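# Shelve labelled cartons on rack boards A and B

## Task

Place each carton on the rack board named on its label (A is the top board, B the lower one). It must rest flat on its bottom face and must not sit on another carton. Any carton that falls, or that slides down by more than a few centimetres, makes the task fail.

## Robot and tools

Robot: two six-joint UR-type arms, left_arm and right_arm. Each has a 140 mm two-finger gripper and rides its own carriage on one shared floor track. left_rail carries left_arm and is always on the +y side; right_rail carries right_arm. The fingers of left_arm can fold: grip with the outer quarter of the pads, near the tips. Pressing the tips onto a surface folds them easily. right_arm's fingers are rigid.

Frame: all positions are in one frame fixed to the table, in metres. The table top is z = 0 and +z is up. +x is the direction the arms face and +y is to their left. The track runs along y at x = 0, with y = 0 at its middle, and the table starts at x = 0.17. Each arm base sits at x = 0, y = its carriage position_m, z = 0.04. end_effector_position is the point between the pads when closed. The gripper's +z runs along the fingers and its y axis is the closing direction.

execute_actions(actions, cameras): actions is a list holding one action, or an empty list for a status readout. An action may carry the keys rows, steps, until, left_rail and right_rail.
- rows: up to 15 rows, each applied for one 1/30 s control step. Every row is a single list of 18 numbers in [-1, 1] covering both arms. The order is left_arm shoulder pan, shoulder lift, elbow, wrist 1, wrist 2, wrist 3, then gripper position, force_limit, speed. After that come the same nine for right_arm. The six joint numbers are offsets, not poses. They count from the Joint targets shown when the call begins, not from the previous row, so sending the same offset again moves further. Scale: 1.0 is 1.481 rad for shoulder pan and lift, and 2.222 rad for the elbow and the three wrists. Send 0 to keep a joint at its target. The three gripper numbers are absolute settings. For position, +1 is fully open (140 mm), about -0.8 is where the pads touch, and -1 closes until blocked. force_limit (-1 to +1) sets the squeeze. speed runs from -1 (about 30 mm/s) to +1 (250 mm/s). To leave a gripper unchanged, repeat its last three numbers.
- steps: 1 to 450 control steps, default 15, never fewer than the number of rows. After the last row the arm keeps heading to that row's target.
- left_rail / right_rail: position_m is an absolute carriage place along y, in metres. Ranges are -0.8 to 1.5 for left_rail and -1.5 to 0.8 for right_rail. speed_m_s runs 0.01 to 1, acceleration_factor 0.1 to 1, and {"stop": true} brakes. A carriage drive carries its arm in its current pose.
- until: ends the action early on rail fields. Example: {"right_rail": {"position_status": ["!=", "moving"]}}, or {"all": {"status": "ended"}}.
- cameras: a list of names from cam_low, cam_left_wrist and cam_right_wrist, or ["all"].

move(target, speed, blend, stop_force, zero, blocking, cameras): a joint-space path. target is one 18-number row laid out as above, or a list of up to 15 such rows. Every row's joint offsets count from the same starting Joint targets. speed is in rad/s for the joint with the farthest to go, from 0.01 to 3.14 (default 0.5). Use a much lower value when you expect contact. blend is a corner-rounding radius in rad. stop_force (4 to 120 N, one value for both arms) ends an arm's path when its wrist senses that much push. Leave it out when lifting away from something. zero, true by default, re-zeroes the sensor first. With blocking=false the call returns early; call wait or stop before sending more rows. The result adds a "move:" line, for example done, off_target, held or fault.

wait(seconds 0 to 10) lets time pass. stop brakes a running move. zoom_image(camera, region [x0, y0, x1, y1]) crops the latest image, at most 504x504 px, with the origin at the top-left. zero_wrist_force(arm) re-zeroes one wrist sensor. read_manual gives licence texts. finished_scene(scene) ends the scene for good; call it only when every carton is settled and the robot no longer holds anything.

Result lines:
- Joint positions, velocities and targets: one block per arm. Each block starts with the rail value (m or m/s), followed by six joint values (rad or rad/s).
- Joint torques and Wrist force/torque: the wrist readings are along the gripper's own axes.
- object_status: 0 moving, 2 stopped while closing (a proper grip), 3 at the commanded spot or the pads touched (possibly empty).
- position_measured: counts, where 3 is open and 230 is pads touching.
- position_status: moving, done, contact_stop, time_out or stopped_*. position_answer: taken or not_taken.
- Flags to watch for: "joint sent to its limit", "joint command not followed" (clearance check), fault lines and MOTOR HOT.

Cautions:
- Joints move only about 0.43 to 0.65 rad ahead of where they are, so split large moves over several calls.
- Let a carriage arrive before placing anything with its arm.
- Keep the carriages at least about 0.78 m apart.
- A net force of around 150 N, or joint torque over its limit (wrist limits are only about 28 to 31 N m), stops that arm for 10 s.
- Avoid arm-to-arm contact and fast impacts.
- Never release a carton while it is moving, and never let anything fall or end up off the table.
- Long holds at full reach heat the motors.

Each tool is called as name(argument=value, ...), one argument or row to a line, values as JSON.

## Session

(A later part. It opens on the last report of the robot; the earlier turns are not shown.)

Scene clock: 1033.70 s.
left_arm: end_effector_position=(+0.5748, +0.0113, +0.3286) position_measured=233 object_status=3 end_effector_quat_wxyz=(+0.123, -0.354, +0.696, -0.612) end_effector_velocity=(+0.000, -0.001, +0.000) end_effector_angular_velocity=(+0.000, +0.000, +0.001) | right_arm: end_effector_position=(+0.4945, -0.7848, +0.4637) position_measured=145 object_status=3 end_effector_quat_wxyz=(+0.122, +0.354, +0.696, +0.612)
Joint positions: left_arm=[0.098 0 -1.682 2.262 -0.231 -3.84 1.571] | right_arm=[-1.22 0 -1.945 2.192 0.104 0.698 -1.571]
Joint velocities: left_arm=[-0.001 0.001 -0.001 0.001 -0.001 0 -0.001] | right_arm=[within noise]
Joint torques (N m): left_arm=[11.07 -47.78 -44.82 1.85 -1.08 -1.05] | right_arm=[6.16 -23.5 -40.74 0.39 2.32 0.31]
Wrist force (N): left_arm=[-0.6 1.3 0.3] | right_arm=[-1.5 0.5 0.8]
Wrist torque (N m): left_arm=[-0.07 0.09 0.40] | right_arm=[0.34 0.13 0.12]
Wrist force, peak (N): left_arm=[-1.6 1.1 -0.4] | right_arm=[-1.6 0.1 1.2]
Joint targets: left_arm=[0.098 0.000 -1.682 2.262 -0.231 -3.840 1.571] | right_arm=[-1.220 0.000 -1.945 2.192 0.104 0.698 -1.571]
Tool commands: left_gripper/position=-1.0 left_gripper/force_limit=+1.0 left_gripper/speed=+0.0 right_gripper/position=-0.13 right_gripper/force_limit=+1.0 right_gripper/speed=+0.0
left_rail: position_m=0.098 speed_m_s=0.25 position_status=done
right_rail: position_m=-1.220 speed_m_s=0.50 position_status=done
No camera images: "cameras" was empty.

move(
  target=[
    [0, 0.05765, -0.03518, -0.00324, 0, 0, -1, 1, 0, 0, 0.30224, 0.00753, -0.28774, -0.15707, 0.35351, 0.485, 1, 0],
    [0, 0.11292, -0.07273, -0.00253, 0, 0, -1, 1, 0, 0, 0.60448, 0.01505, -0.57547, -0.31413, 0.70702, 0.485, 1, 0],
  ],
  speed=[0.7, 0.7],
  blend=[0.03, 0],
  cameras=["cam_left_wrist", "cam_right_wrist"],
)

Scene clock: 1050.33 s.
left_arm: end_effector_position=(+0.6753, +0.0112, +0.3287) position_measured=233 object_status=3 end_effector_quat_wxyz=(+0.123, -0.354, +0.696, -0.612) | right_arm: end_effector_position=(+0.5249, -0.7052, +0.1048) position_measured=68 object_status=3 end_effector_quat_wxyz=(+0.500, -0.500, -0.500, -0.500)
Joint positions: left_arm=[0.098 0 -1.514 2.1 -0.236 -3.84 1.571] | right_arm=[-1.22 0 -1.05 2.225 -1.175 0 0]
Joint torques (N m): left_arm=[10.21 -25.59 -54.17 1.67 -0.55 -1.39] | right_arm=[-7.34 -51.06 -7.78 -3.04 -3.33 2.6]
Wrist force (N): left_arm=[2.9 1.7 -3.5] | right_arm=[-3.2 0.2 -0.5]
Wrist torque (N m): left_arm=[-0.13 0.23 0.44] | right_arm=[-0.15 0.30 0.15]
Wrist force, peak (N): left_arm=[3.0 2.2 -3.3] | right_arm=[-5.1 -0.2 -0.2]
Joint targets: left_arm=[0.098 0.000 -1.514 2.100 -0.236 -3.840 1.571] | right_arm=[-1.220 0.000 -1.050 2.225 -1.175 0.000 0.000]
left_rail: position_m=0.098 speed_m_s=0.25 position_status=done
right_rail: position_m=-1.220 speed_m_s=0.50 position_status=done
move: done
camera_calibration:
cam_left_wrist: T_world_to_cam=[[-0.351937, 0.0154671, -0.935896, 0.554168], [0.475899, 0.863945, -0.16468, -0.280775], [0.806015, -0.503349, -0.311415, -0.253518], [0, 0, 0, 1]] pos_world=[0.532992, 0.106395, 0.393456]
cam_right_wrist: T_world_to_cam=[[0.999649, -0.0125492, -0.0233492, -0.524099], [-0.0260889, -0.309766, -0.950455, -0.103339], [0.00469463, 0.95073, -0.309985, 0.876617], [0, 0, 0, 1]] pos_world=[0.517103, -0.872014, 0.161282]
Images, in order (width x height): cam_left_wrist 672x504, cam_right_wrist 672x504.

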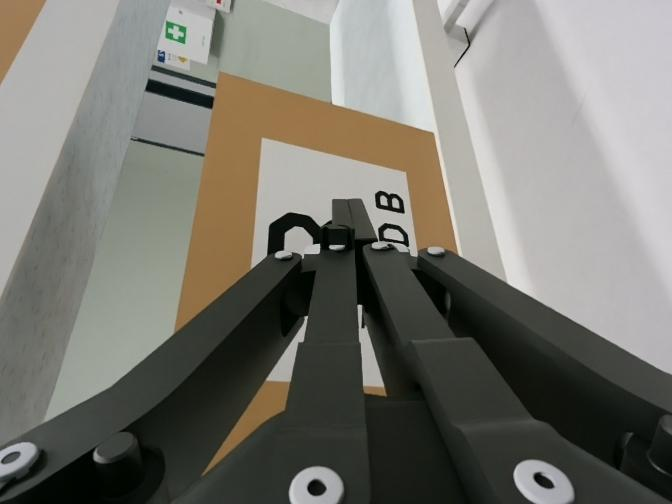

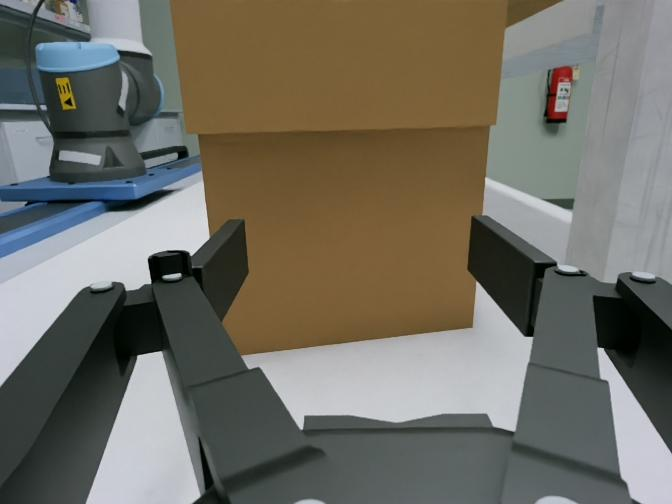

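move(
  target=[
    [0, -0.11292, 0.07273, 0.00253, 0, 0, -1, 1, 0, 0, 0, 0, 0, 0, 0, 0.485, 1, 0],
    [0, -0.29098, 0.04122, 0.15273, 0, 0, -1, 1, 0, 0, 0, 0, 0, 0, 0, 0.485, 1, 0],
    [0, -0.32810, 0.10447, 0.11421, 0, 0, -1, 1, 0, 0, 0, 0, 0, 0, 0, 0.485, 1, 0],
  ],
  speed=[0.2, 0.4, 0.4],
  blend=[0.03, 0.03, 0],
  cameras=[],
)

execute_actions(
  actions=[
    {"right_rail": {"position_m": -1.155, "speed_m_s": 0.15, "acceleration_factor": 0.6}, "steps": 60, "until": {"right_rail": {"position_status": ["!=", "moving"]}}},
  ],
  cameras=[],
)

execute_actions(
  actions=[
    {"right_rail": {"position_m": -1.004, "speed_m_s": 0.05, "acceleration_factor": 0.4}, "steps": 150, "until": {"right_rail": {"position_status": ["!=", "moving"]}}},
  ],
  cameras=["cam_right_wrist", "cam_left_wrist"],
)

Scene clock: 1094.27 s.
left_arm: end_effector_position=(+0.4498, +0.0112, +0.4038) position_measured=233 object_status=3 end_effector_quat_wxyz=(+0.123, -0.354, +0.696, -0.612) | right_arm: end_effector_position=(+0.5249, -0.7052, +0.1048) position_measured=68 object_status=3 end_effector_quat_wxyz=(+0.500, -0.500, -0.500, -0.500)
Joint positions: left_arm=[0.098 0 -2 2.332 0.018 -3.84 1.571] | right_arm=[-1.22 0 -1.05 2.225 -1.175 0 0]
Joint torques (N m): left_arm=[8.96 -26.94 -36.06 -2.68 2.69 -0.77] | right_arm=[-14.65 -53.21 -15.74 -1.13 -2.81 2.85]
Wrist force (N): left_arm=[-1.0 1.4 0.2] | right_arm=[-3.1 0.3 -0.4]
Wrist torque (N m): left_arm=[-0.05 0.19 0.40] | right_arm=[-0.14 0.28 0.15]
Wrist force, peak (N): left_arm=[3.0 2.2 -3.5] | right_arm=[-3.3 0.1 -0.6]
Joint targets: left_arm=[0.098 0.000 -2.000 2.333 0.018 -3.840 1.571] | right_arm=[-1.220 0.000 -1.050 2.225 -1.175 0.000 0.000]
left_rail: position_m=0.098 speed_m_s=0.25 position_status=done
right_rail: position_m=-1.220 speed_m_s=0.50 position_status=done
move: done
No camera images: "cameras" was empty.

Scene clock: 1095.33 s.
left_arm: end_effector_position=(+0.4497, +0.0112, +0.4037) position_measured=233 object_status=3 end_effector_quat_wxyz=(+0.123, -0.354, +0.696, -0.612) | right_arm: end_effector_position=(+0.5249, -0.6403, +0.1048) position_measured=68 object_status=3 end_effector_quat_wxyz=(+0.500, -0.500, -0.500, -0.500) end_effector_velocity=(+0.000, +0.001, -0.001) end_effector_angular_velocity=(+0.000, +0.003, -0.001)
Joint positions: left_arm=[0.098 0 -2 2.333 0.018 -3.84 1.571] | right_arm=[-1.155 0 -1.05 2.225 -1.175 0 0]
Joint velocities: left_arm=[within noise] | right_arm=[0.001 0 0.002 0 0.001 0.001 0]
Joint torques (N m): left_arm=[10.36 -26.61 -38.92 -2.06 2.66 -0.92] | right_arm=[3.98 -52.62 -19 -0.52 -2.46 2.74]
Wrist force (N): left_arm=[-0.9 1.2 0.3] | right_arm=[-2.8 0.2 -0.5]
Wrist torque (N m): left_arm=[-0.11 0.14 0.40] | right_arm=[-0.14 0.22 0.15]
Wrist force, peak (N): left_arm=[-1.0 1.5 0.3] | right_arm=[-2.8 0.5 -2.3]
Joint targets: left_arm=[0.098 0.000 -2.000 2.333 0.018 -3.840 1.571] | right_arm=[-1.155 0.000 -1.050 2.225 -1.175 0.000 0.000]
Tool commands: left_gripper/position=-1.0 left_gripper/force_limit=+1.0 left_gripper/speed=+0.0 right_gripper/position=+0.485 right_gripper/force_limit=+1.0 right_gripper/speed=+0.0
left_rail: position_m=0.098 speed_m_s=0.25 position_status=done
right_rail: position_m=-1.155 speed_m_s=0.15 position_status=done
No camera images: "cameras" was empty.

Scene clock: 1098.80 s.
left_arm: end_effector_position=(+0.4497, +0.0112, +0.4037) position_measured=233 object_status=3 end_effector_quat_wxyz=(+0.123, -0.354, +0.696, -0.612) | right_arm: end_effector_position=(+0.5249, -0.4893, +0.1048) position_measured=68 object_status=3 end_effector_quat_wxyz=(+0.500, -0.500, -0.500, -0.500)
Joint positions: left_arm=[0.098 0 -2 2.333 0.018 -3.84 1.571] | right_arm=[-1.004 0 -1.05 2.225 -1.175 0 0]
Joint torques (N m): left_arm=[9.88 -25.71 -44.26 -0.21 2.65 -0.5] | right_arm=[12.63 -54.16 -23.11 0.64 -2.25 2.47]
Wrist force (N): left_arm=[-1.1 1.1 0.4] | right_arm=[-5.7 -0.1 -14.0]
Wrist torque (N m): left_arm=[-0.13 0.21 0.41] | right_arm=[-0.22 0.16 0.09]
Wrist force, peak (N): left_arm=[-0.8 1.5 0.3] | right_arm=[-2.7 1.6 -16.3]
Joint targets: left_arm=[0.098 0.000 -2.000 2.333 0.018 -3.840 1.571] | right_arm=[-1.004 0.000 -1.050 2.225 -1.175 0.000 0.000]
Tool commands: left_gripper/position=-1.0 left_gripper/force_limit=+1.0 left_gripper/speed=+0.0 right_gripper/position=+0.485 right_gripper/force_limit=+1.0 right_gripper/speed=+0.0
left_rail: position_m=0.098 speed_m_s=0.25 position_status=done
right_rail: position_m=-1.004 speed_m_s=0.05 position_status=done
camera_calibration:
cam_left_wrist: T_world_to_cam=[[-0.351864, 0.0155308, -0.935922, 0.544946], [0.475895, 0.863967, -0.164578, -0.161111], [0.80605, -0.503309, -0.31139, -0.0483511], [0, 0, 0, 1]] pos_world=[0.307392, 0.106395, 0.468456]
cam_right_wrist: T_world_to_cam=[[0.999646, -0.0124845, -0.0234749, -0.521326], [-0.0261883, -0.309768, -0.950451, -0.0364752], [0.00459411, 0.95073, -0.309986, 0.67128], [0, 0, 0, 1]] pos_world=[0.517103, -0.656014, 0.161181]
Images, in order (width x height): cam_left_wrist 672x504, cam_right_wrist 672x504.

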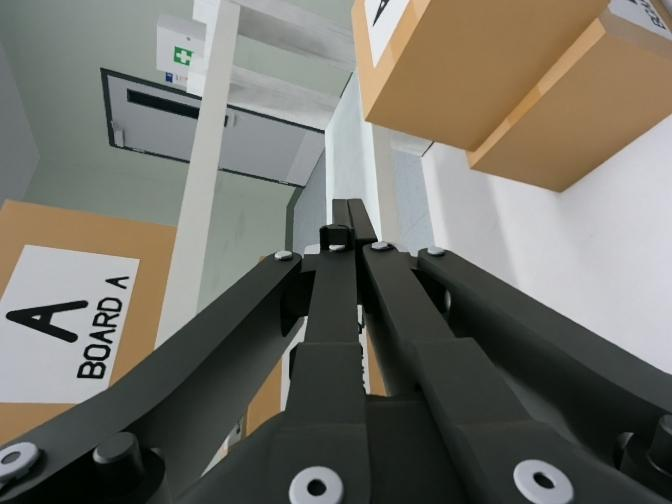

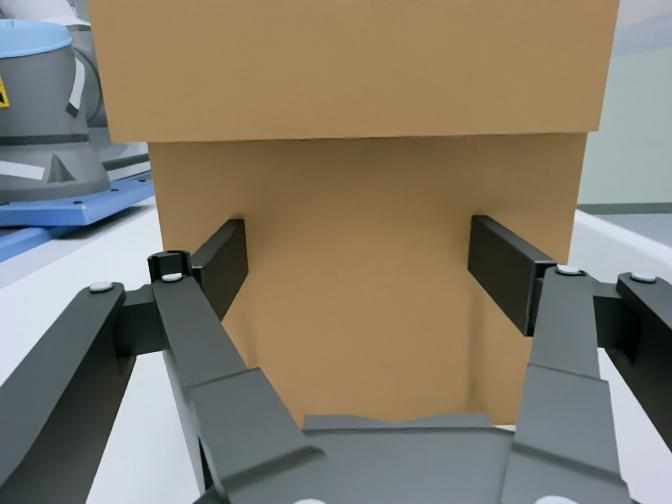

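zoom_image(
  camera="cam_left_wrist",
  region=[330, 0, 672, 256],
)

Scaled by 1.474.

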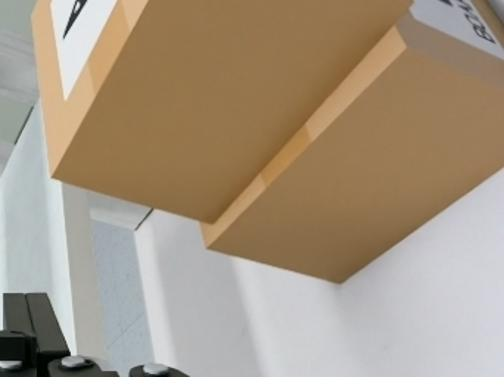

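execute_actions(
  actions=[
    {"right_rail": {"position_m": -0.994, "speed_m_s": 0.04}, "steps": 60, "until": {"right_rail": {"position_status": ["!=", "moving"]}}},
  ],
  cameras=[],
)

execute_actions(
  actions=[
    {"right_rail": {"position_m": -1.100, "speed_m_s": 0.15, "acceleration_factor": 0.6}, "steps": 90, "until": {"right_rail": {"position_status": ["!=", "moving"]}}},
  ],
  cameras=["cam_right_wrist"],
)

Scene clock: 1153.63 s.
left_arm: end_effector_position=(+0.4497, +0.0112, +0.4037) position_measured=233 object_status=3 end_effector_quat_wxyz=(+0.123, -0.354, +0.696, -0.612) | right_arm: end_effector_position=(+0.5249, -0.4792, +0.1048) position_measured=68 object_status=3 end_effector_quat_wxyz=(+0.500, -0.500, -0.500, -0.500)
Joint positions: left_arm=[0.098 0 -2 2.333 0.018 -3.84 1.571] | right_arm=[-0.994 0 -1.05 2.225 -1.175 0 0]
Joint torques (N m): left_arm=[9.41 -25.35 -49.92 1.37 2.49 -0.65] | right_arm=[11.08 -57.15 -22.94 1.76 -2.2 1.99]
Wrist force (N): left_arm=[-0.8 1.4 -0.2] | right_arm=[-5.3 0.3 -13.8]
Wrist torque (N m): left_arm=[-0.07 0.14 0.40] | right_arm=[-0.16 0.09 0.09]
Wrist force, peak (N): left_arm=[-1.0 1.5 0.1] | right_arm=[-4.9 -0.8 -18.9]
Joint targets: left_arm=[0.098 0.000 -2.000 2.333 0.018 -3.840 1.571] | right_arm=[-0.994 0.000 -1.050 2.225 -1.175 0.000 0.000]
Tool commands: left_gripper/position=-1.0 left_gripper/force_limit=+1.0 left_gripper/speed=+0.0 right_gripper/position=+0.485 right_gripper/force_limit=+1.0 right_gripper/speed=+0.0
left_rail: position_m=0.098 speed_m_s=0.25 position_status=done
right_rail: position_m=-0.994 speed_m_s=0.04 position_status=done
No camera images: "cameras" was empty.

Scene clock: 1154.97 s.
left_arm: end_effector_position=(+0.4497, +0.0112, +0.4037) position_measured=233 object_status=3 end_effector_quat_wxyz=(+0.123, -0.354, +0.696, -0.612) | right_arm: end_effector_position=(+0.5249, -0.5851, +0.1048) position_measured=68 object_status=3 end_effector_quat_wxyz=(+0.500, -0.500, -0.500, -0.500) end_effector_velocity=(+0.001, -0.002, +0.000) end_effector_angular_velocity=(+0.000, +0.000, -0.002)
Joint positions: left_arm=[0.098 0 -2 2.333 0.018 -3.84 1.571] | right_arm=[-1.1 0 -1.05 2.225 -1.175 0 0]
Joint velocities: left_arm=[within noise] | right_arm=[-0.001 -0.002 0.001 0 0.001 -0.001 -0.002]
Joint torques (N m): left_arm=[9.18 -25.73 -53 1.22 2.77 -0.52] | right_arm=[-12.55 -57.97 -21.66 1.65 -2.43 1.93]
Wrist force (N): left_arm=[-0.7 1.2 0.0] | right_arm=[-2.6 0.3 -1.2]
Wrist torque (N m): left_arm=[-0.11 0.11 0.40] | right_arm=[-0.13 0.15 0.15]
Wrist force, peak (N): left_arm=[-1.0 1.6 0.2] | right_arm=[-5.7 0.1 -14.0]
Joint targets: left_arm=[0.098 0.000 -2.000 2.333 0.018 -3.840 1.571] | right_arm=[-1.100 0.000 -1.050 2.225 -1.175 0.000 0.000]
Tool commands: left_gripper/position=-1.0 left_gripper/force_limit=+1.0 left_gripper/speed=+0.0 right_gripper/position=+0.485 right_gripper/force_limit=+1.0 right_gripper/speed=+0.0
left_rail: position_m=0.098 speed_m_s=0.25 position_status=done
right_rail: position_m=-1.100 speed_m_s=0.15 position_status=done
camera_calibration:
cam_right_wrist: T_world_to_cam=[[0.999646, -0.0124845, -0.0234749, -0.522523], [-0.0261883, -0.309768, -0.950451, -0.0661819], [0.00459411, 0.95073, -0.309986, 0.762455], [0, 0, 0, 1]] pos_world=[0.517103, -0.751914, 0.161181]
Images, in order (width x height): cam_right_wrist 672x504.

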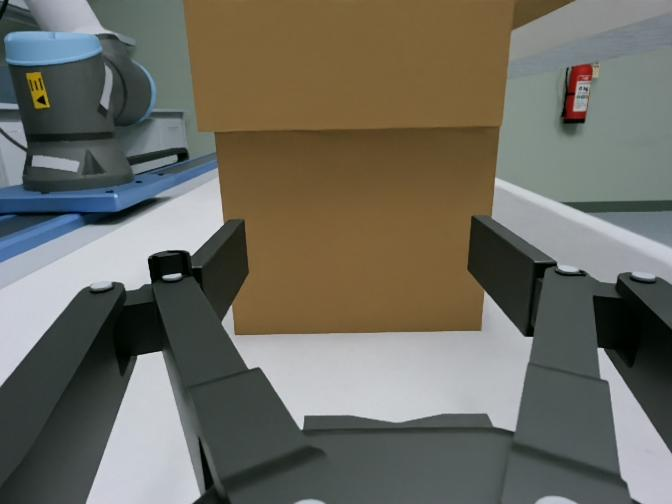

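move(
  target=[0, 0, 0, 0, 0, 0, -1, 1, 0, 0, -0.60448, -0.01505, 0.57547, 0.31413, -0.70702, -0.13, 1, 0],
  speed=0.8,
  cameras=[],
)

execute_actions(
  actions=[
    {"right_rail": {"position_m": -1.000, "speed_m_s": 0.2, "acceleration_factor": 0.6}, "left_rail": {"position_m": -0.100, "speed_m_s": 0.3}, "steps": 120, "until": {"all": {"status": "ended"}}},
  ],
  cameras=["cam_left_wrist", "cam_right_wrist"],
)

Scene clock: 1196.97 s.
left_arm: end_effector_position=(+0.4497, +0.0112, +0.4037) position_measured=233 object_status=3 end_effector_quat_wxyz=(+0.123, -0.354, +0.696, -0.612) | right_arm: end_effector_position=(+0.4946, -0.6648, +0.4637) position_measured=145 object_status=3 end_effector_quat_wxyz=(+0.122, +0.354, +0.696, +0.612)
Joint positions: left_arm=[0.098 0 -2 2.333 0.018 -3.84 1.571] | right_arm=[-1.1 0 -1.945 2.192 0.104 0.698 -1.57]
Joint torques (N m): left_arm=[8.71 -25.06 -56.79 1.24 2.92 -0.51] | right_arm=[-2.34 -26.44 -48.09 3.45 2.83 -1.71]
Wrist force (N): left_arm=[-1.0 1.4 0.1] | right_arm=[-1.1 0.4 -0.1]
Wrist torque (N m): left_arm=[-0.04 0.18 0.41] | right_arm=[0.31 0.05 0.12]
Wrist force, peak (N): left_arm=[-0.9 1.5 0.4] | right_arm=[-4.8 0.6 -1.1]
Joint targets: left_arm=[0.098 0.000 -2.000 2.333 0.018 -3.840 1.571] | right_arm=[-1.100 0.000 -1.945 2.192 0.104 0.698 -1.571]
left_rail: position_m=0.098 speed_m_s=0.25 position_status=done
right_rail: position_m=-1.100 speed_m_s=0.15 position_status=done
move: done
No camera images: "cameras" was empty.

Scene clock: 1198.63 s.
left_arm: end_effector_position=(+0.4497, -0.1867, +0.4037) position_measured=233 object_status=3 end_effector_quat_wxyz=(+0.123, -0.354, +0.696, -0.612) end_effector_velocity=(+0.000, +0.000, +0.000) end_effector_angular_velocity=(+0.000, -0.001, +0.002) | right_arm: end_effector_position=(+0.4945, -0.5648, +0.4637) position_measured=145 object_status=3 end_effector_quat_wxyz=(+0.122, +0.354, +0.696, +0.612)
Joint positions: left_arm=[-0.1 0 -2 2.333 0.018 -3.84 1.571] | right_arm=[-1 0 -1.945 2.192 0.104 0.698 -1.571]
Joint velocities: left_arm=[-0.001 0.001 -0.001 0 -0.001 -0.001 0] | right_arm=[within noise]
Joint torques (N m): left_arm=[7.67 -23.95 -55.94 0.93 2.2 -0.94] | right_arm=[4.51 -23.62 -45.39 1.97 2.56 -2.29]
Wrist force (N): left_arm=[-0.7 1.1 -0.1] | right_arm=[-1.0 0.3 0.0]
Wrist torque (N m): left_arm=[-0.14 0.12 0.40] | right_arm=[0.30 0.03 0.12]
Wrist force, peak (N): left_arm=[-1.7 1.3 -0.7] | right_arm=[-2.3 0.5 -1.3]
Joint targets: left_arm=[-0.100 0.000 -2.000 2.333 0.018 -3.840 1.571] | right_arm=[-1.000 0.000 -1.945 2.192 0.104 0.698 -1.571]
Tool commands: left_gripper/position=-1.0 left_gripper/force_limit=+1.0 left_gripper/speed=+0.0 right_gripper/position=-0.13 right_gripper/force_limit=+1.0 right_gripper/speed=+0.0
left_rail: position_m=-0.100 speed_m_s=0.30 position_status=done
right_rail: position_m=-1.000 speed_m_s=0.20 position_status=done
camera_calibration:
cam_left_wrist: T_world_to_cam=[[-0.351788, 0.0154843, -0.935951, 0.548006], [0.475908, 0.863958, -0.164582, 0.00986567], [0.806075, -0.503325, -0.3113, -0.148007], [0, 0, 0, 1]] pos_world=[0.307392, -0.0915048, 0.468456]
cam_right_wrist: T_world_to_cam=[[0.351814, -0.0242849, 0.935755, -0.61463], [0.488431, -0.848025, -0.205643, -0.623411], [0.798538, 0.529399, -0.286486, 0.213048], [0, 0, 0, 1]] pos_world=[0.350602, -0.656382, 0.507978]
Images, in order (width x height): cam_left_wrist 672x504, cam_right_wrist 672x504.

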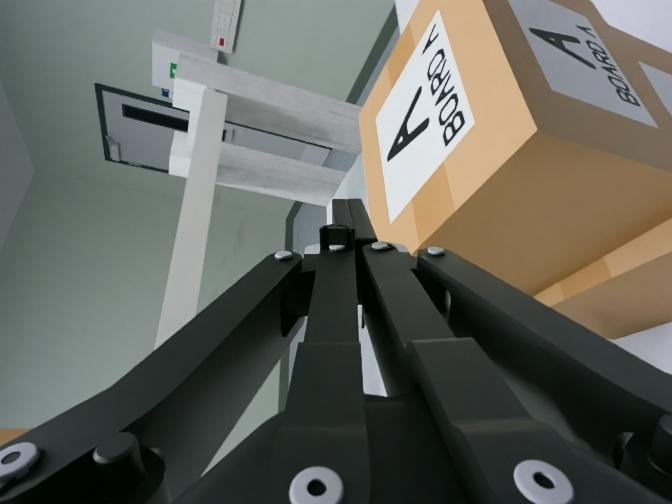

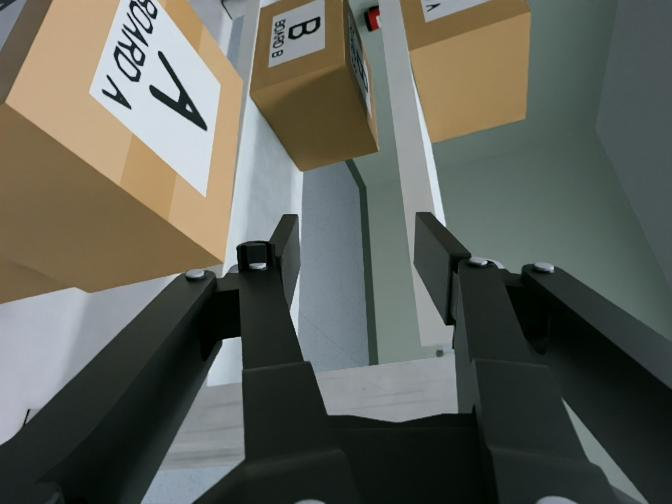

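zoom_image(
  camera="cam_left_wrist",
  region=[340, 60, 600, 320],
)

Scaled by 1.938.

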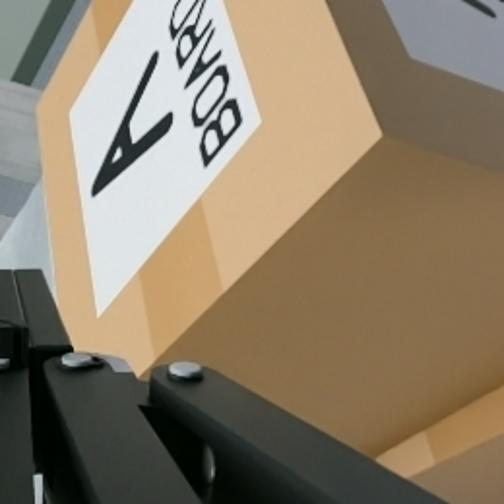

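move(
  target=[
    [0, 0.11770, -0.00005, -0.07839, 0, 0, -1, 1, 0, 0, 0.08058, 0.06320, -0.11691, 0, 0, -0.13, 1, 0],
    [0, 0.23114, 0.05616, -0.21022, 0, 0, -1, 1, 0, 0, 0.19402, 0.11942, -0.24874, 0, 0, -0.13, 1, 0],
  ],
  speed=[0.35, 0.3],
  blend=[0.03, 0],
  cameras=[],
)

execute_actions(
  actions=[
    {"right_rail": {"position_m": -0.9580, "speed_m_s": 0.06}, "left_rail": {"position_m": -0.1300, "speed_m_s": 0.06}, "steps": 90, "until": {"all": {"status": "ended"}}},
  ],
  cameras=["cam_left_wrist", "cam_right_wrist"],
)

Scene clock: 1247.00 s.
left_arm: end_effector_position=(+0.5097, -0.1868, +0.2338) position_measured=233 object_status=3 end_effector_quat_wxyz=(+0.123, -0.354, +0.696, -0.612) | right_arm: end_effector_position=(+0.5096, -0.5648, +0.2337) position_measured=145 object_status=3 end_effector_quat_wxyz=(+0.122, +0.354, +0.696, +0.612)
Joint positions: left_arm=[-0.1 0 -1.658 2.457 -0.449 -3.84 1.571] | right_arm=[-1 0 -1.658 2.457 -0.449 0.698 -1.571]
Joint torques (N m): left_arm=[9.3 -3.88 -23.76 -2.43 2.64 -0.78] | right_arm=[2.52 -13.79 -20.24 -3.73 2.36 -2.11]
Wrist force (N): left_arm=[-0.6 1.5 0.4] | right_arm=[-1.4 0.1 0.3]
Wrist torque (N m): left_arm=[-0.03 0.09 0.40] | right_arm=[0.25 0.12 0.17]
Wrist force, peak (N): left_arm=[-1.1 2.6 0.6] | right_arm=[-0.4 2.4 -0.3]
Joint targets: left_arm=[-0.100 0.000 -1.658 2.457 -0.449 -3.840 1.571] | right_arm=[-1.000 0.000 -1.658 2.457 -0.449 0.698 -1.571]
left_rail: position_m=-0.100 speed_m_s=0.30 position_status=done
right_rail: position_m=-1.000 speed_m_s=0.20 position_status=done
move: done
No camera images: "cameras" was empty.

Scene clock: 1248.10 s.
left_arm: end_effector_position=(+0.5097, -0.2167, +0.2337) position_measured=233 object_status=3 end_effector_quat_wxyz=(+0.123, -0.354, +0.696, -0.612) | right_arm: end_effector_position=(+0.5095, -0.5229, +0.2336) position_measured=145 object_status=3 end_effector_quat_wxyz=(+0.122, +0.354, +0.696, +0.612)
Joint positions: left_arm=[-0.13 0 -1.658 2.457 -0.449 -3.84 1.571] | right_arm=[-0.958 0 -1.658 2.457 -0.449 0.698 -1.571]
Joint torques (N m): left_arm=[9.19 -7.6 -26.35 -1.94 2.64 -0.62] | right_arm=[-0.03 -11.66 -22.28 -2.63 2.66 -2.36]
Wrist force (N): left_arm=[-3.5 0.9 -4.5] | right_arm=[-1.6 0.0 0.3]
Wrist torque (N m): left_arm=[-0.07 0.07 0.39] | right_arm=[0.23 0.17 0.17]
Wrist force, peak (N): left_arm=[-3.9 1.0 -4.1] | right_arm=[-2.2 0.1 -0.4]
Joint targets: left_arm=[-0.130 0.000 -1.658 2.457 -0.449 -3.840 1.571] | right_arm=[-0.958 0.000 -1.658 2.457 -0.449 0.698 -1.571]
Tool commands: left_gripper/position=-1.0 left_gripper/force_limit=+1.0 left_gripper/speed=+0.0 right_gripper/position=-0.13 right_gripper/force_limit=+1.0 right_gripper/speed=+0.0
left_rail: position_m=-0.130 speed_m_s=0.06 position_status=done
right_rail: position_m=-0.958 speed_m_s=0.06 position_status=done
camera_calibration:
cam_left_wrist: T_world_to_cam=[[-0.351908, 0.0154496, -0.935907, 0.410494], [0.475861, 0.863968, -0.164665, -0.0206196], [0.80605, -0.503309, -0.311389, -0.264405], [0, 0, 0, 1]] pos_world=[0.367392, -0.121605, 0.298456]
cam_right_wrist: T_world_to_cam=[[0.35186, -0.0243639, 0.935735, -0.403629], [0.488397, -0.848023, -0.20573, -0.642401], [0.798538, 0.529399, -0.286486, 0.112914], [0, 0, 0, 1]] pos_world=[0.365602, -0.614382, 0.277878]
Images, in order (width x height): cam_left_wrist 672x504, cam_right_wrist 672x504.

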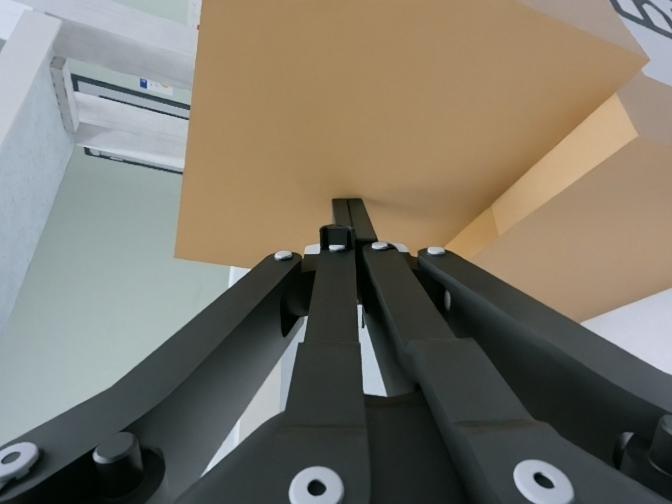

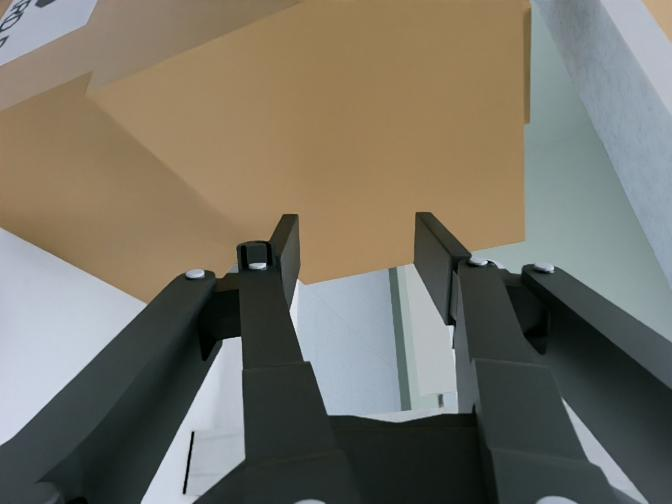

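execute_actions(
  actions=[
    {"right_rail": {"position_m": -0.9465, "speed_m_s": 0.04}, "left_rail": {"position_m": -0.1300, "speed_m_s": 0.03}, "steps": 60, "until": {"all": {"status": "ended"}}},
  ],
  cameras=[],
)

Scene clock: 1252.97 s.
left_arm: end_effector_position=(+0.5097, -0.2168, +0.2337) position_measured=233 object_status=3 end_effector_quat_wxyz=(+0.123, -0.354, +0.696, -0.612) | right_arm: end_effector_position=(+0.5095, -0.5113, +0.2336) position_measured=145 object_status=3 end_effector_quat_wxyz=(+0.122, +0.354, +0.696, +0.612)
Joint positions: left_arm=[-0.13 0 -1.658 2.457 -0.449 -3.84 1.571] | right_arm=[-0.946 0 -1.658 2.457 -0.449 0.698 -1.571]
Joint torques (N m): left_arm=[8 -6.12 -32.33 -0.22 2.56 -0.55] | right_arm=[-12.13 -13.31 -28.6 -1.37 2.64 -2.02]
Wrist force (N): left_arm=[-3.3 0.3 -4.4] | right_arm=[-1.3 0.2 0.5]
Wrist torque (N m): left_arm=[-0.06 0.12 0.39] | right_arm=[0.25 0.09 0.17]
Wrist force, peak (N): left_arm=[-3.6 0.4 -4.7] | right_arm=[-2.0 0.2 0.2]
Joint targets: left_arm=[-0.130 0.000 -1.658 2.457 -0.449 -3.840 1.571] | right_arm=[-0.947 0.000 -1.658 2.457 -0.449 0.698 -1.571]
Tool commands: left_gripper/position=-1.0 left_gripper/force_limit=+1.0 left_gripper/speed=+0.0 right_gripper/position=-0.13 right_gripper/force_limit=+1.0 right_gripper/speed=+0.0
left_rail: position_m=-0.130 speed_m_s=0.03 position_status=done
right_rail: position_m=-0.946 speed_m_s=0.04 position_status=done
No camera images: "cameras" was empty.

execute_actions(
  actions=[
    {"right_rail": {"position_m": -0.9400, "speed_m_s": 0.03}, "steps": 60, "until": {"right_rail": {"position_status": ["!=", "moving"]}}},
  ],
  cameras=[],
)

execute_actions(
  actions=[
    {"right_rail": {"position_m": -0.9375, "speed_m_s": 0.03}, "left_rail": {"position_m": -0.1315, "speed_m_s": 0.03}, "steps": 60, "until": {"all": {"status": "ended"}}},
  ],
  cameras=[],
)

Scene clock: 1258.73 s.
left_arm: end_effector_position=(+0.5097, -0.2168, +0.2337) position_measured=233 object_status=3 end_effector_quat_wxyz=(+0.123, -0.354, +0.696, -0.612) | right_arm: end_effector_position=(+0.5096, -0.5049, +0.2336) position_measured=145 object_status=3 end_effector_quat_wxyz=(+0.122, +0.354, +0.696, +0.612) end_effector_velocity=(+0.001, +0.000, +0.000) end_effector_angular_velocity=(-0.001, -0.002, -0.001)
Joint positions: left_arm=[-0.13 0 -1.658 2.457 -0.449 -3.84 1.571] | right_arm=[-0.94 0 -1.658 2.457 -0.449 0.698 -1.571]
Joint velocities: left_arm=[within noise] | right_arm=[0.001 -0.001 -0.001 0 0 0.001 -0.001]
Joint torques (N m): left_arm=[5.23 -3.84 -38.39 1.01 2.49 -0.05] | right_arm=[-3.35 -13.82 -35.81 0.39 -1.52 -1.7]
Wrist force (N): left_arm=[-7.8 -1.3 -10.6] | right_arm=[-11.1 3.2 -19.0]
Wrist torque (N m): left_arm=[-0.05 0.03 0.37] | right_arm=[0.83 0.08 -0.11]
Wrist force, peak (N): left_arm=[-7.7 -1.1 -10.7] | right_arm=[-11.1 3.2 -19.0]
Joint targets: left_arm=[-0.130 0.000 -1.658 2.457 -0.449 -3.840 1.571] | right_arm=[-0.940 0.000 -1.658 2.457 -0.449 0.698 -1.571]
Tool commands: left_gripper/position=-1.0 left_gripper/force_limit=+1.0 left_gripper/speed=+0.0 right_gripper/position=-0.13 right_gripper/force_limit=+1.0 right_gripper/speed=+0.0
left_rail: position_m=-0.130 speed_m_s=0.03 position_status=done
right_rail: position_m=-0.940 speed_m_s=0.03 position_status=done
No camera images: "cameras" was empty.

Scene clock: 1259.27 s.
left_arm: end_effector_position=(+0.5097, -0.2181, +0.2337) position_measured=233 object_status=3 end_effector_quat_wxyz=(+0.123, -0.354, +0.696, -0.612) | right_arm: end_effector_position=(+0.5096, -0.5024, +0.2336) position_measured=145 object_status=3 end_effector_quat_wxyz=(+0.122, +0.354, +0.696, +0.612)
Joint positions: left_arm=[-0.131 0 -1.658 2.457 -0.449 -3.84 1.571] | right_arm=[-0.938 0 -1.658 2.457 -0.449 0.698 -1.571]
Joint torques (N m): left_arm=[-30.88 -7.78 -39.79 1.04 8.42 -0.46] | right_arm=[24.07 -14.25 -32.18 0.61 -6.69 -1.08]
Wrist force (N): left_arm=[-34.4 -7.9 -50.2] | right_arm=[-31.7 11.2 -54.9]
Wrist torque (N m): left_arm=[0.20 -0.53 0.27] | right_arm=[1.20 0.04 -0.29]
Wrist force, peak (N): left_arm=[-34.4 -7.9 -50.2] | right_arm=[-31.7 11.2 -54.9]
Joint targets: left_arm=[-0.131 0.000 -1.658 2.457 -0.449 -3.840 1.571] | right_arm=[-0.938 0.000 -1.658 2.457 -0.449 0.698 -1.571]
Tool commands: left_gripper/position=-1.0 left_gripper/force_limit=+1.0 left_gripper/speed=+0.0 right_gripper/position=-0.13 right_gripper/force_limit=+1.0 right_gripper/speed=+0.0
left_rail: position_m=-0.131 speed_m_s=0.03 position_status=done
right_rail: position_m=-0.938 speed_m_s=0.03 position_status=done
No camera images: "cameras" was empty.

move(
  target=[0, -0.04621, -0.01753, 0.04834, 0, 0, -1, 1, 0, 0, -0.04621, -0.01753, 0.04834, 0, 0, -0.13, 1, 0],
  speed=0.12,
  cameras=[],
)

Scene clock: 1273.00 s.
left_arm: end_effector_position=(+0.5097, -0.2183, +0.2736) position_measured=233 object_status=3 end_effector_quat_wxyz=(+0.123, -0.354, +0.696, -0.612) | right_arm: end_effector_position=(+0.5095, -0.5023, +0.2735) position_measured=145 object_status=3 end_effector_quat_wxyz=(+0.122, +0.354, +0.696, +0.612)
Joint positions: left_arm=[-0.132 0 -1.726 2.418 -0.342 -3.84 1.571] | right_arm=[-0.937 0 -1.726 2.418 -0.342 0.698 -1.571]
Joint torques (N m): left_arm=[-28.16 -46.7 -51.68 1.58 20.11 0.29] | right_arm=[30.9 -40.96 -47.25 1.39 -17.31 1.4]
Wrist force (N): left_arm=[-37.9 4.9 -37.7] | right_arm=[-38.4 -9.9 -37.7]
Wrist torque (N m): left_arm=[-0.21 -0.82 0.43] | right_arm=[0.75 -0.43 -0.21]
Wrist force, peak (N): left_arm=[-37.1 -6.7 -50.8] | right_arm=[-33.2 11.6 -55.2]
Joint targets: left_arm=[-0.131 0.000 -1.727 2.418 -0.342 -3.840 1.571] | right_arm=[-0.938 0.000 -1.726 2.418 -0.341 0.698 -1.571]
left_rail: position_m=-0.132 position_m_goal=-0.131 speed_m_s=0.03 position_status=done
right_rail: position_m=-0.937 position_m_goal=-0.938 speed_m_s=0.03 position_status=done
move: done
No camera images: "cameras" was empty.

move(
  target=[
    [0, -0.06723, -0.03868, 0.08349, 0, 0, -1, 1, 0, 0, -0.06723, -0.03868, 0.08349, 0, 0, -0.13, 1, 0],
    [0, -0.12814, -0.10983, 0.19524, 0, 0, -1, 1, 0, 0, -0.12814, -0.10983, 0.19524, 0, 0, -0.13, 1, 0],
    [0, -0.15016, -0.19887, 0.29895, 0, 0, -1, 1, 0, 0, -0.15016, -0.19887, 0.29895, 0, 0, -0.13, 1, 0],
    [0, -0.13224, -0.20623, 0.29437, 0, 0, -1, 1, 0, 0, -0.13224, -0.20623, 0.29437, 0, 0, -0.13, 1, 0],
    [0, -0.07345, -0.23267, 0.28163, 0, 0, -1, 1, 0, 0, -0.07345, -0.23267, 0.28163, 0, 0, -0.13, 1, 0],
    [0, -0.01595, -0.26193, 0.27256, 0, 0, -1, 1, 0, 0, -0.01595, -0.26193, 0.27256, 0, 0, -0.13, 1, 0],
    [0, 0.04043, -0.29394, 0.26700, 0, 0, -1, 1, 0, 0, 0.04043, -0.29394, 0.26700, 0, 0, -0.13, 1, 0],
    [0, 0.09041, -0.32515, 0.26489, 0, 0, -1, 1, 0, 0, 0.09041, -0.32515, 0.26489, 0, 0, -0.13, 1, 0],
  ],
  speed=[0.15, 0.2, 0.2, 0.15, 0.15, 0.15, 0.15, 0.08],
  blend=[0.03, 0.03, 0.03, 0.02, 0.02, 0.02, 0.02, 0],
  cameras=["cam_left_wrist"],
)

Scene clock: 1289.63 s.
left_arm: end_effector_position=(+0.7196, -0.2183, +0.5867) position_measured=233 object_status=3 end_effector_quat_wxyz=(+0.123, -0.354, +0.696, -0.612) | right_arm: end_effector_position=(+0.7195, -0.5023, +0.5865) position_measured=145 object_status=3 end_effector_quat_wxyz=(+0.122, +0.354, +0.696, +0.612)
Joint positions: left_arm=[-0.131 0 -1.593 1.696 0.247 -3.84 1.571] | right_arm=[-0.938 0 -1.593 1.696 0.247 0.698 -1.571]
Joint torques (N m): left_arm=[-23.09 -27.26 -62.59 -2.87 18.24 0.22] | right_arm=[20.45 -42.33 -58.54 -6.82 -17.22 1.5]
Wrist force (N): left_arm=[-32.5 3.1 -32.6] | right_arm=[-34.7 -11.7 -31.9]
Wrist torque (N m): left_arm=[-0.11 -0.72 0.43] | right_arm=[1.42 -0.34 -0.69]
Wrist force, peak (N): left_arm=[-37.9 5.0 -38.1] | right_arm=[-39.7 -13.6 -37.7]
Joint targets: left_arm=[-0.131 0.000 -1.593 1.696 0.247 -3.840 1.571] | right_arm=[-0.938 0.000 -1.592 1.696 0.247 0.698 -1.571]
left_rail: position_m=-0.131 speed_m_s=0.03 position_status=done
right_rail: position_m=-0.938 speed_m_s=0.03 position_status=done
move: done; blend cut to 0.0133 rad at target 3, 0.0133 rad at target 4
camera_calibration:
cam_left_wrist: T_world_to_cam=[[-0.351937, 0.0154671, -0.935896, 0.814676], [0.475899, 0.863945, -0.16468, -0.0611113], [0.806015, -0.503349, -0.311415, -0.324429], [0, 0, 0, 1]] pos_world=[0.577292, -0.123105, 0.651356]
Images, in order (width x height): cam_left_wrist 672x504.

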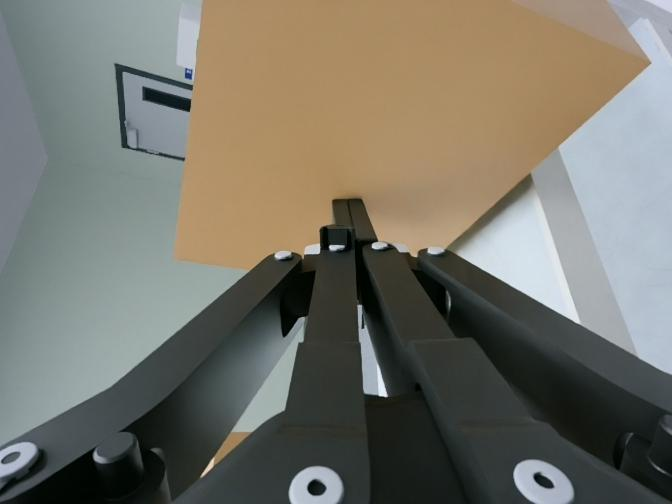

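move(
  target=[0, 0.00256, 0.01340, -0.01511, 0, 0, -1, 1, 0, 0, 0.00256, 0.01340, -0.01511, 0, 0, -0.13, 1, 0],
  speed=0.04,
  cameras=[],
)

move(
  target=[0, 0.00040, 0.00212, -0.00239, 0, 0, -1, 1, 0, 0, 0.00040, 0.00212, -0.00239, 0, 0, -0.13, 1, 0],
  speed=0.03,
  cameras=["cam_right_wrist"],
)

Scene clock: 1297.00 s.
left_arm: end_effector_position=(+0.7198, -0.2183, +0.5678) position_measured=233 object_status=3 end_effector_quat_wxyz=(+0.123, -0.354, +0.696, -0.612) | right_arm: end_effector_position=(+0.7197, -0.5023, +0.5677) position_measured=145 object_status=3 end_effector_quat_wxyz=(+0.122, +0.354, +0.696, +0.612)
Joint positions: left_arm=[-0.131 0 -1.589 1.726 0.213 -3.84 1.571] | right_arm=[-0.938 0 -1.589 1.725 0.214 0.698 -1.571]
Joint torques (N m): left_arm=[-31.09 -29.87 -39.57 -3.64 13.72 0.49] | right_arm=[32.71 -42.99 -42.33 -7.33 -17.27 1.5]
Wrist force (N): left_arm=[-32.6 3.9 -32.5] | right_arm=[-34.9 -12.8 -32.1]
Wrist torque (N m): left_arm=[-0.09 -0.72 0.42] | right_arm=[1.35 -0.35 -0.70]
Wrist force, peak (N): left_arm=[-32.8 2.8 -33.0] | right_arm=[-35.3 -12.4 -32.2]
Joint targets: left_arm=[-0.131 0.000 -1.589 1.726 0.213 -3.840 1.571] | right_arm=[-0.938 0.000 -1.589 1.725 0.214 0.698 -1.571]
left_rail: position_m=-0.131 speed_m_s=0.03 position_status=done
right_rail: position_m=-0.938 speed_m_s=0.03 position_status=done
move: done
No camera images: "cameras" was empty.

Scene clock: 1297.70 s.
left_arm: end_effector_position=(+0.7197, -0.2183, +0.5648) position_measured=233 object_status=3 end_effector_quat_wxyz=(+0.123, -0.354, +0.696, -0.612) | right_arm: end_effector_position=(+0.7196, -0.5023, +0.5647) position_measured=145 object_status=3 end_effector_quat_wxyz=(+0.122, +0.354, +0.696, +0.612)
Joint positions: left_arm=[-0.131 0 -1.588 1.73 0.208 -3.84 1.571] | right_arm=[-0.938 0 -1.588 1.73 0.208 0.698 -1.571]
Joint torques (N m): left_arm=[-32.07 -27.67 -38.24 -2.51 13.11 0.53] | right_arm=[34.07 -36.55 -34.4 -5.45 -17.4 1.53]
Wrist force (N): left_arm=[-34.5 0.9 -34.9] | right_arm=[-32.8 -3.2 -33.5]
Wrist torque (N m): left_arm=[-0.10 -0.73 0.39] | right_arm=[1.37 -0.34 -0.53]
Wrist force, peak (N): left_arm=[-34.5 0.9 -34.9] | right_arm=[-35.1 -12.3 -32.2]
Joint targets: left_arm=[-0.131 0.000 -1.588 1.730 0.208 -3.840 1.571] | right_arm=[-0.938 0.000 -1.588 1.730 0.208 0.698 -1.571]
left_rail: position_m=-0.131 speed_m_s=0.03 position_status=done
right_rail: position_m=-0.938 speed_m_s=0.03 position_status=done
move: done
camera_calibration:
cam_right_wrist: T_world_to_cam=[[0.351693, -0.0243236, 0.935799, -0.786797], [0.488421, -0.848041, -0.205602, -0.659614], [0.798597, 0.529372, -0.28637, 0.0290244], [0, 0, 0, 1]] pos_world=[0.575702, -0.593882, 0.608978]
Images, in order (width x height): cam_right_wrist 672x504.

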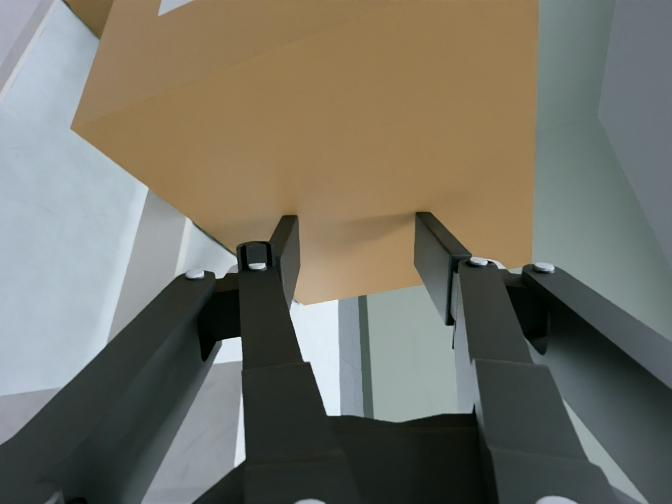

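move(
  target=[0, 0.00027, 0.00141, -0.00159, 0, 0, -1, 1, 0, 0, 0.00027, 0.00141, -0.00159, 0, 0, -0.13, 1, 0],
  speed=0.03,
  cameras=[],
)

Scene clock: 1302.43 s.
left_arm: end_effector_position=(+0.7197, -0.2183, +0.5628) position_measured=233 object_status=3 end_effector_quat_wxyz=(+0.123, -0.354, +0.696, -0.612) | right_arm: end_effector_position=(+0.7195, -0.5023, +0.5627) position_measured=145 object_status=3 end_effector_quat_wxyz=(+0.122, +0.354, +0.696, +0.612)
Joint positions: left_arm=[-0.131 0 -1.588 1.733 0.204 -3.84 1.571] | right_arm=[-0.938 0 -1.588 1.733 0.205 0.698 -1.571]
Joint torques (N m): left_arm=[-43.38 -15.81 -31.02 -0.63 8.9 0.86] | right_arm=[42.57 -17.77 -23.49 -2.03 -15.92 1.53]
Wrist force (N): left_arm=[-32.6 -7.1 -44.1] | right_arm=[-27.4 13.8 -47.2]
Wrist torque (N m): left_arm=[0.21 -0.58 0.24] | right_arm=[1.26 -0.06 -0.22]
Wrist force, peak (N): left_arm=[-32.6 -7.1 -44.1] | right_arm=[-27.4 13.8 -47.2]
Joint targets: left_arm=[-0.131 0.000 -1.588 1.734 0.204 -3.840 1.571] | right_arm=[-0.938 0.000 -1.588 1.733 0.205 0.698 -1.571]
left_rail: position_m=-0.131 speed_m_s=0.03 position_status=done
right_rail: position_m=-0.938 speed_m_s=0.03 position_status=done
move: done
No camera images: "cameras" was empty.

execute_actions(
  actions=[
    {"left_rail": {"position_m": -0.1195, "speed_m_s": 0.03}, "right_rail": {"position_m": -0.9525, "speed_m_s": 0.03}, "steps": 60, "until": {"all": {"status": "ended"}}},
  ],
  cameras=[],
)

move(
  target=[
    [0, -0.04992, 0.02816, 0.00511, 0, 0, -1, 1, 0, 0, -0.04992, 0.02816, 0.00511, 0, 0, -0.13, 1, 0],
    [0, -0.16522, 0.09041, 0.01971, 0, 0, -1, 1, 0, 0, -0.16522, 0.09041, 0.01971, 0, 0, -0.13, 1, 0],
  ],
  speed=[0.12, 0.25],
  blend=[0.02, 0],
  cameras=[],
)

execute_actions(
  actions=[
    {"right_rail": {"position_m": -1.060, "speed_m_s": 0.25}, "steps": 90, "until": {"right_rail": {"position_status": ["!=", "moving"]}}},
  ],
  cameras=[],
)

execute_actions(
  actions=[
    {"left_rail": {"position_m": -0.260, "speed_m_s": 0.25}, "steps": 90, "until": {"left_rail": {"position_status": ["!=", "moving"]}}},
  ],
  cameras=["cam_left_wrist", "cam_right_wrist"],
)

Scene clock: 1342.90 s.
left_arm: end_effector_position=(+0.7197, -0.2063, +0.5626) position_measured=233 object_status=3 end_effector_quat_wxyz=(+0.123, -0.354, +0.696, -0.612) | right_arm: end_effector_position=(+0.7195, -0.5173, +0.5624) position_measured=145 object_status=3 end_effector_quat_wxyz=(+0.122, +0.354, +0.696, +0.612)
Joint positions: left_arm=[-0.119 0 -1.588 1.734 0.204 -3.84 1.571] | right_arm=[-0.953 0 -1.587 1.733 0.205 0.698 -1.571]
Joint torques (N m): left_arm=[9.25 -36.56 -49.59 -0.96 -1.26 0.94] | right_arm=[-15.83 -53.89 -49.05 -1.96 -3.1 1.53]
Wrist force (N): left_arm=[-0.7 1.4 0.3] | right_arm=[0.2 -2.3 0.4]
Wrist torque (N m): left_arm=[-0.05 0.10 0.40] | right_arm=[-0.33 -0.26 0.08]
Wrist force, peak (N): left_arm=[-31.8 -8.5 -47.6] | right_arm=[-26.7 14.5 -51.2]
Joint targets: left_arm=[-0.119 0.000 -1.588 1.734 0.204 -3.840 1.571] | right_arm=[-0.953 0.000 -1.588 1.733 0.205 0.698 -1.571]
Tool commands: left_gripper/position=-1.0 left_gripper/force_limit=+1.0 left_gripper/speed=+0.0 right_gripper/position=-0.13 right_gripper/force_limit=+1.0 right_gripper/speed=+0.0
left_rail: position_m=-0.119 speed_m_s=0.03 position_status=done
right_rail: position_m=-0.953 speed_m_s=0.03 position_status=done
No camera images: "cameras" was empty.

Scene clock: 1344.73 s.
left_arm: end_effector_position=(+0.5748, -0.2062, +0.5668) position_measured=233 object_status=3 end_effector_quat_wxyz=(+0.123, -0.354, +0.696, -0.612) | right_arm: end_effector_position=(+0.5746, -0.5174, +0.5667) position_measured=145 object_status=3 end_effector_quat_wxyz=(+0.122, +0.354, +0.696, +0.612)
Joint positions: left_arm=[-0.119 0 -1.832 1.934 0.248 -3.84 1.571] | right_arm=[-0.953 0 -1.832 1.934 0.249 0.698 -1.571]
Joint torques (N m): left_arm=[8.75 -48.28 -39.78 2.19 -1.3 1.09] | right_arm=[-11.85 -35.69 -33.11 2.59 -2.99 1.73]
Wrist force (N): left_arm=[-0.9 1.2 0.6] | right_arm=[0.8 -2.3 0.4]
Wrist torque (N m): left_arm=[-0.09 0.16 0.40] | right_arm=[-0.31 -0.40 0.08]
Wrist force, peak (N): left_arm=[-1.7 1.3 0.9] | right_arm=[1.7 -3.2 -0.8]
Joint targets: left_arm=[-0.119 0.000 -1.833 1.934 0.248 -3.840 1.571] | right_arm=[-0.953 0.000 -1.832 1.934 0.249 0.698 -1.571]
left_rail: position_m=-0.119 speed_m_s=0.03 position_status=done
right_rail: position_m=-0.953 speed_m_s=0.03 position_status=done
move: done
No camera images: "cameras" was empty.

Scene clock: 1346.03 s.
left_arm: end_effector_position=(+0.5747, -0.2062, +0.5668) position_measured=233 object_status=3 end_effector_quat_wxyz=(+0.123, -0.354, +0.696, -0.612) | right_arm: end_effector_position=(+0.5745, -0.6247, +0.5667) position_measured=145 object_status=3 end_effector_quat_wxyz=(+0.122, +0.354, +0.696, +0.612) end_effector_velocity=(-0.001, +0.000, +0.000) end_effector_angular_velocity=(+0.001, -0.001, +0.003)
Joint positions: left_arm=[-0.119 0 -1.833 1.934 0.248 -3.84 1.571] | right_arm=[-1.06 0 -1.832 1.934 0.249 0.698 -1.571]
Joint velocities: left_arm=[within noise] | right_arm=[-0.001 0 0 0 0 -0.003 0]
Joint torques (N m): left_arm=[13.23 -45.86 -41.19 1.68 -1.55 0.83] | right_arm=[-6.95 -35.72 -34.99 2.17 -3.13 1.55]
Wrist force (N): left_arm=[-0.8 1.2 0.5] | right_arm=[0.8 -2.3 0.3]
Wrist torque (N m): left_arm=[-0.09 0.14 0.40] | right_arm=[-0.30 -0.39 0.09]
Wrist force, peak (N): left_arm=[-1.0 1.5 0.5] | right_arm=[1.8 -2.6 0.9]
Joint targets: left_arm=[-0.119 0.000 -1.833 1.934 0.248 -3.840 1.571] | right_arm=[-1.060 0.000 -1.832 1.934 0.249 0.698 -1.571]
Tool commands: left_gripper/position=-1.0 left_gripper/force_limit=+1.0 left_gripper/speed=+0.0 right_gripper/position=-0.13 right_gripper/force_limit=+1.0 right_gripper/speed=+0.0
left_rail: position_m=-0.119 speed_m_s=0.03 position_status=done
right_rail: position_m=-1.060 speed_m_s=0.25 position_status=done
No camera images: "cameras" was empty.

Scene clock: 1347.47 s.
left_arm: end_effector_position=(+0.5747, -0.3467, +0.5668) position_measured=233 object_status=3 end_effector_quat_wxyz=(+0.123, -0.354, +0.696, -0.612) end_effector_velocity=(+0.000, -0.001, +0.000) end_effector_angular_velocity=(+0.000, +0.000, +0.000) | right_arm: end_effector_position=(+0.5745, -0.6248, +0.5667) position_measured=145 object_status=3 end_effector_quat_wxyz=(+0.122, +0.354, +0.696, +0.612)
Joint positions: left_arm=[-0.26 0 -1.833 1.934 0.248 -3.84 1.571] | right_arm=[-1.06 0 -1.832 1.934 0.249 0.698 -1.571]
Joint velocities: left_arm=[-0.001 0 0 0 -0.001 0 -0.001] | right_arm=[within noise]
Joint torques (N m): left_arm=[11.8 -43.78 -42.94 0.79 -1.35 1.28] | right_arm=[-5.03 -34.41 -38.08 1.31 -2.8 1.62]
Wrist force (N): left_arm=[-0.6 1.4 0.6] | right_arm=[0.8 -2.5 0.3]
Wrist torque (N m): left_arm=[-0.03 0.08 0.40] | right_arm=[-0.35 -0.39 0.09]
Wrist force, peak (N): left_arm=[-1.4 1.6 0.1] | right_arm=[0.8 -2.8 0.1]
Joint targets: left_arm=[-0.260 0.000 -1.833 1.934 0.248 -3.840 1.571] | right_arm=[-1.060 0.000 -1.832 1.934 0.249 0.698 -1.571]
Tool commands: left_gripper/position=-1.0 left_gripper/force_limit=+1.0 left_gripper/speed=+0.0 right_gripper/position=-0.13 right_gripper/force_limit=+1.0 right_gripper/speed=+0.0
left_rail: position_m=-0.260 speed_m_s=0.25 position_status=done
right_rail: position_m=-1.060 speed_m_s=0.25 position_status=done
camera_calibration:
cam_left_wrist: T_world_to_cam=[[-0.351864, 0.0155308, -0.935922, 0.747008], [0.475895, 0.863967, -0.164578, 0.11549], [0.80605, -0.503309, -0.31139, -0.278405], [0, 0, 0, 1]] pos_world=[0.432292, -0.251505, 0.631456]
cam_right_wrist: T_world_to_cam=[[0.35186, -0.0243639, 0.935735, -0.740679], [0.488397, -0.848023, -0.20573, -0.692117], [0.798538, 0.529399, -0.286486, 0.210436], [0, 0, 0, 1]] pos_world=[0.430602, -0.716382, 0.610978]
Images, in order (width x height): cam_left_wrist 672x504, cam_right_wrist 672x504.

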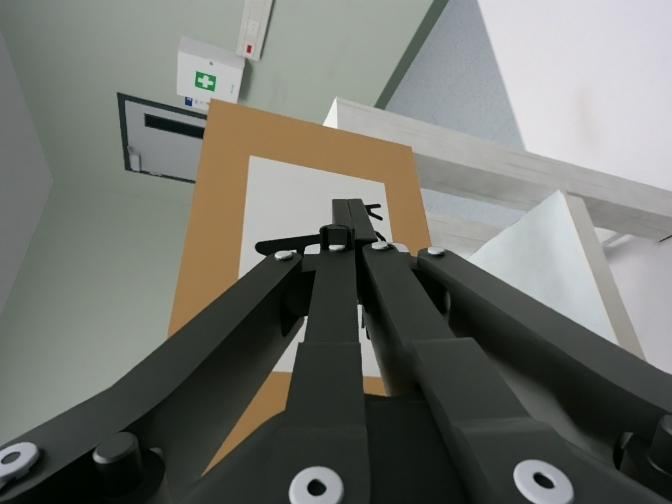

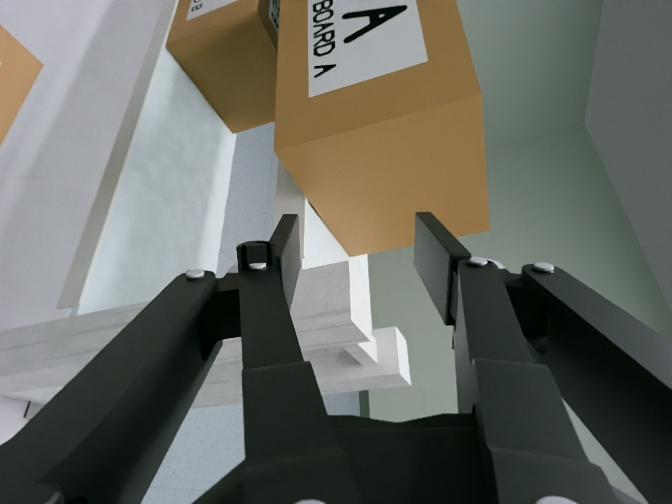

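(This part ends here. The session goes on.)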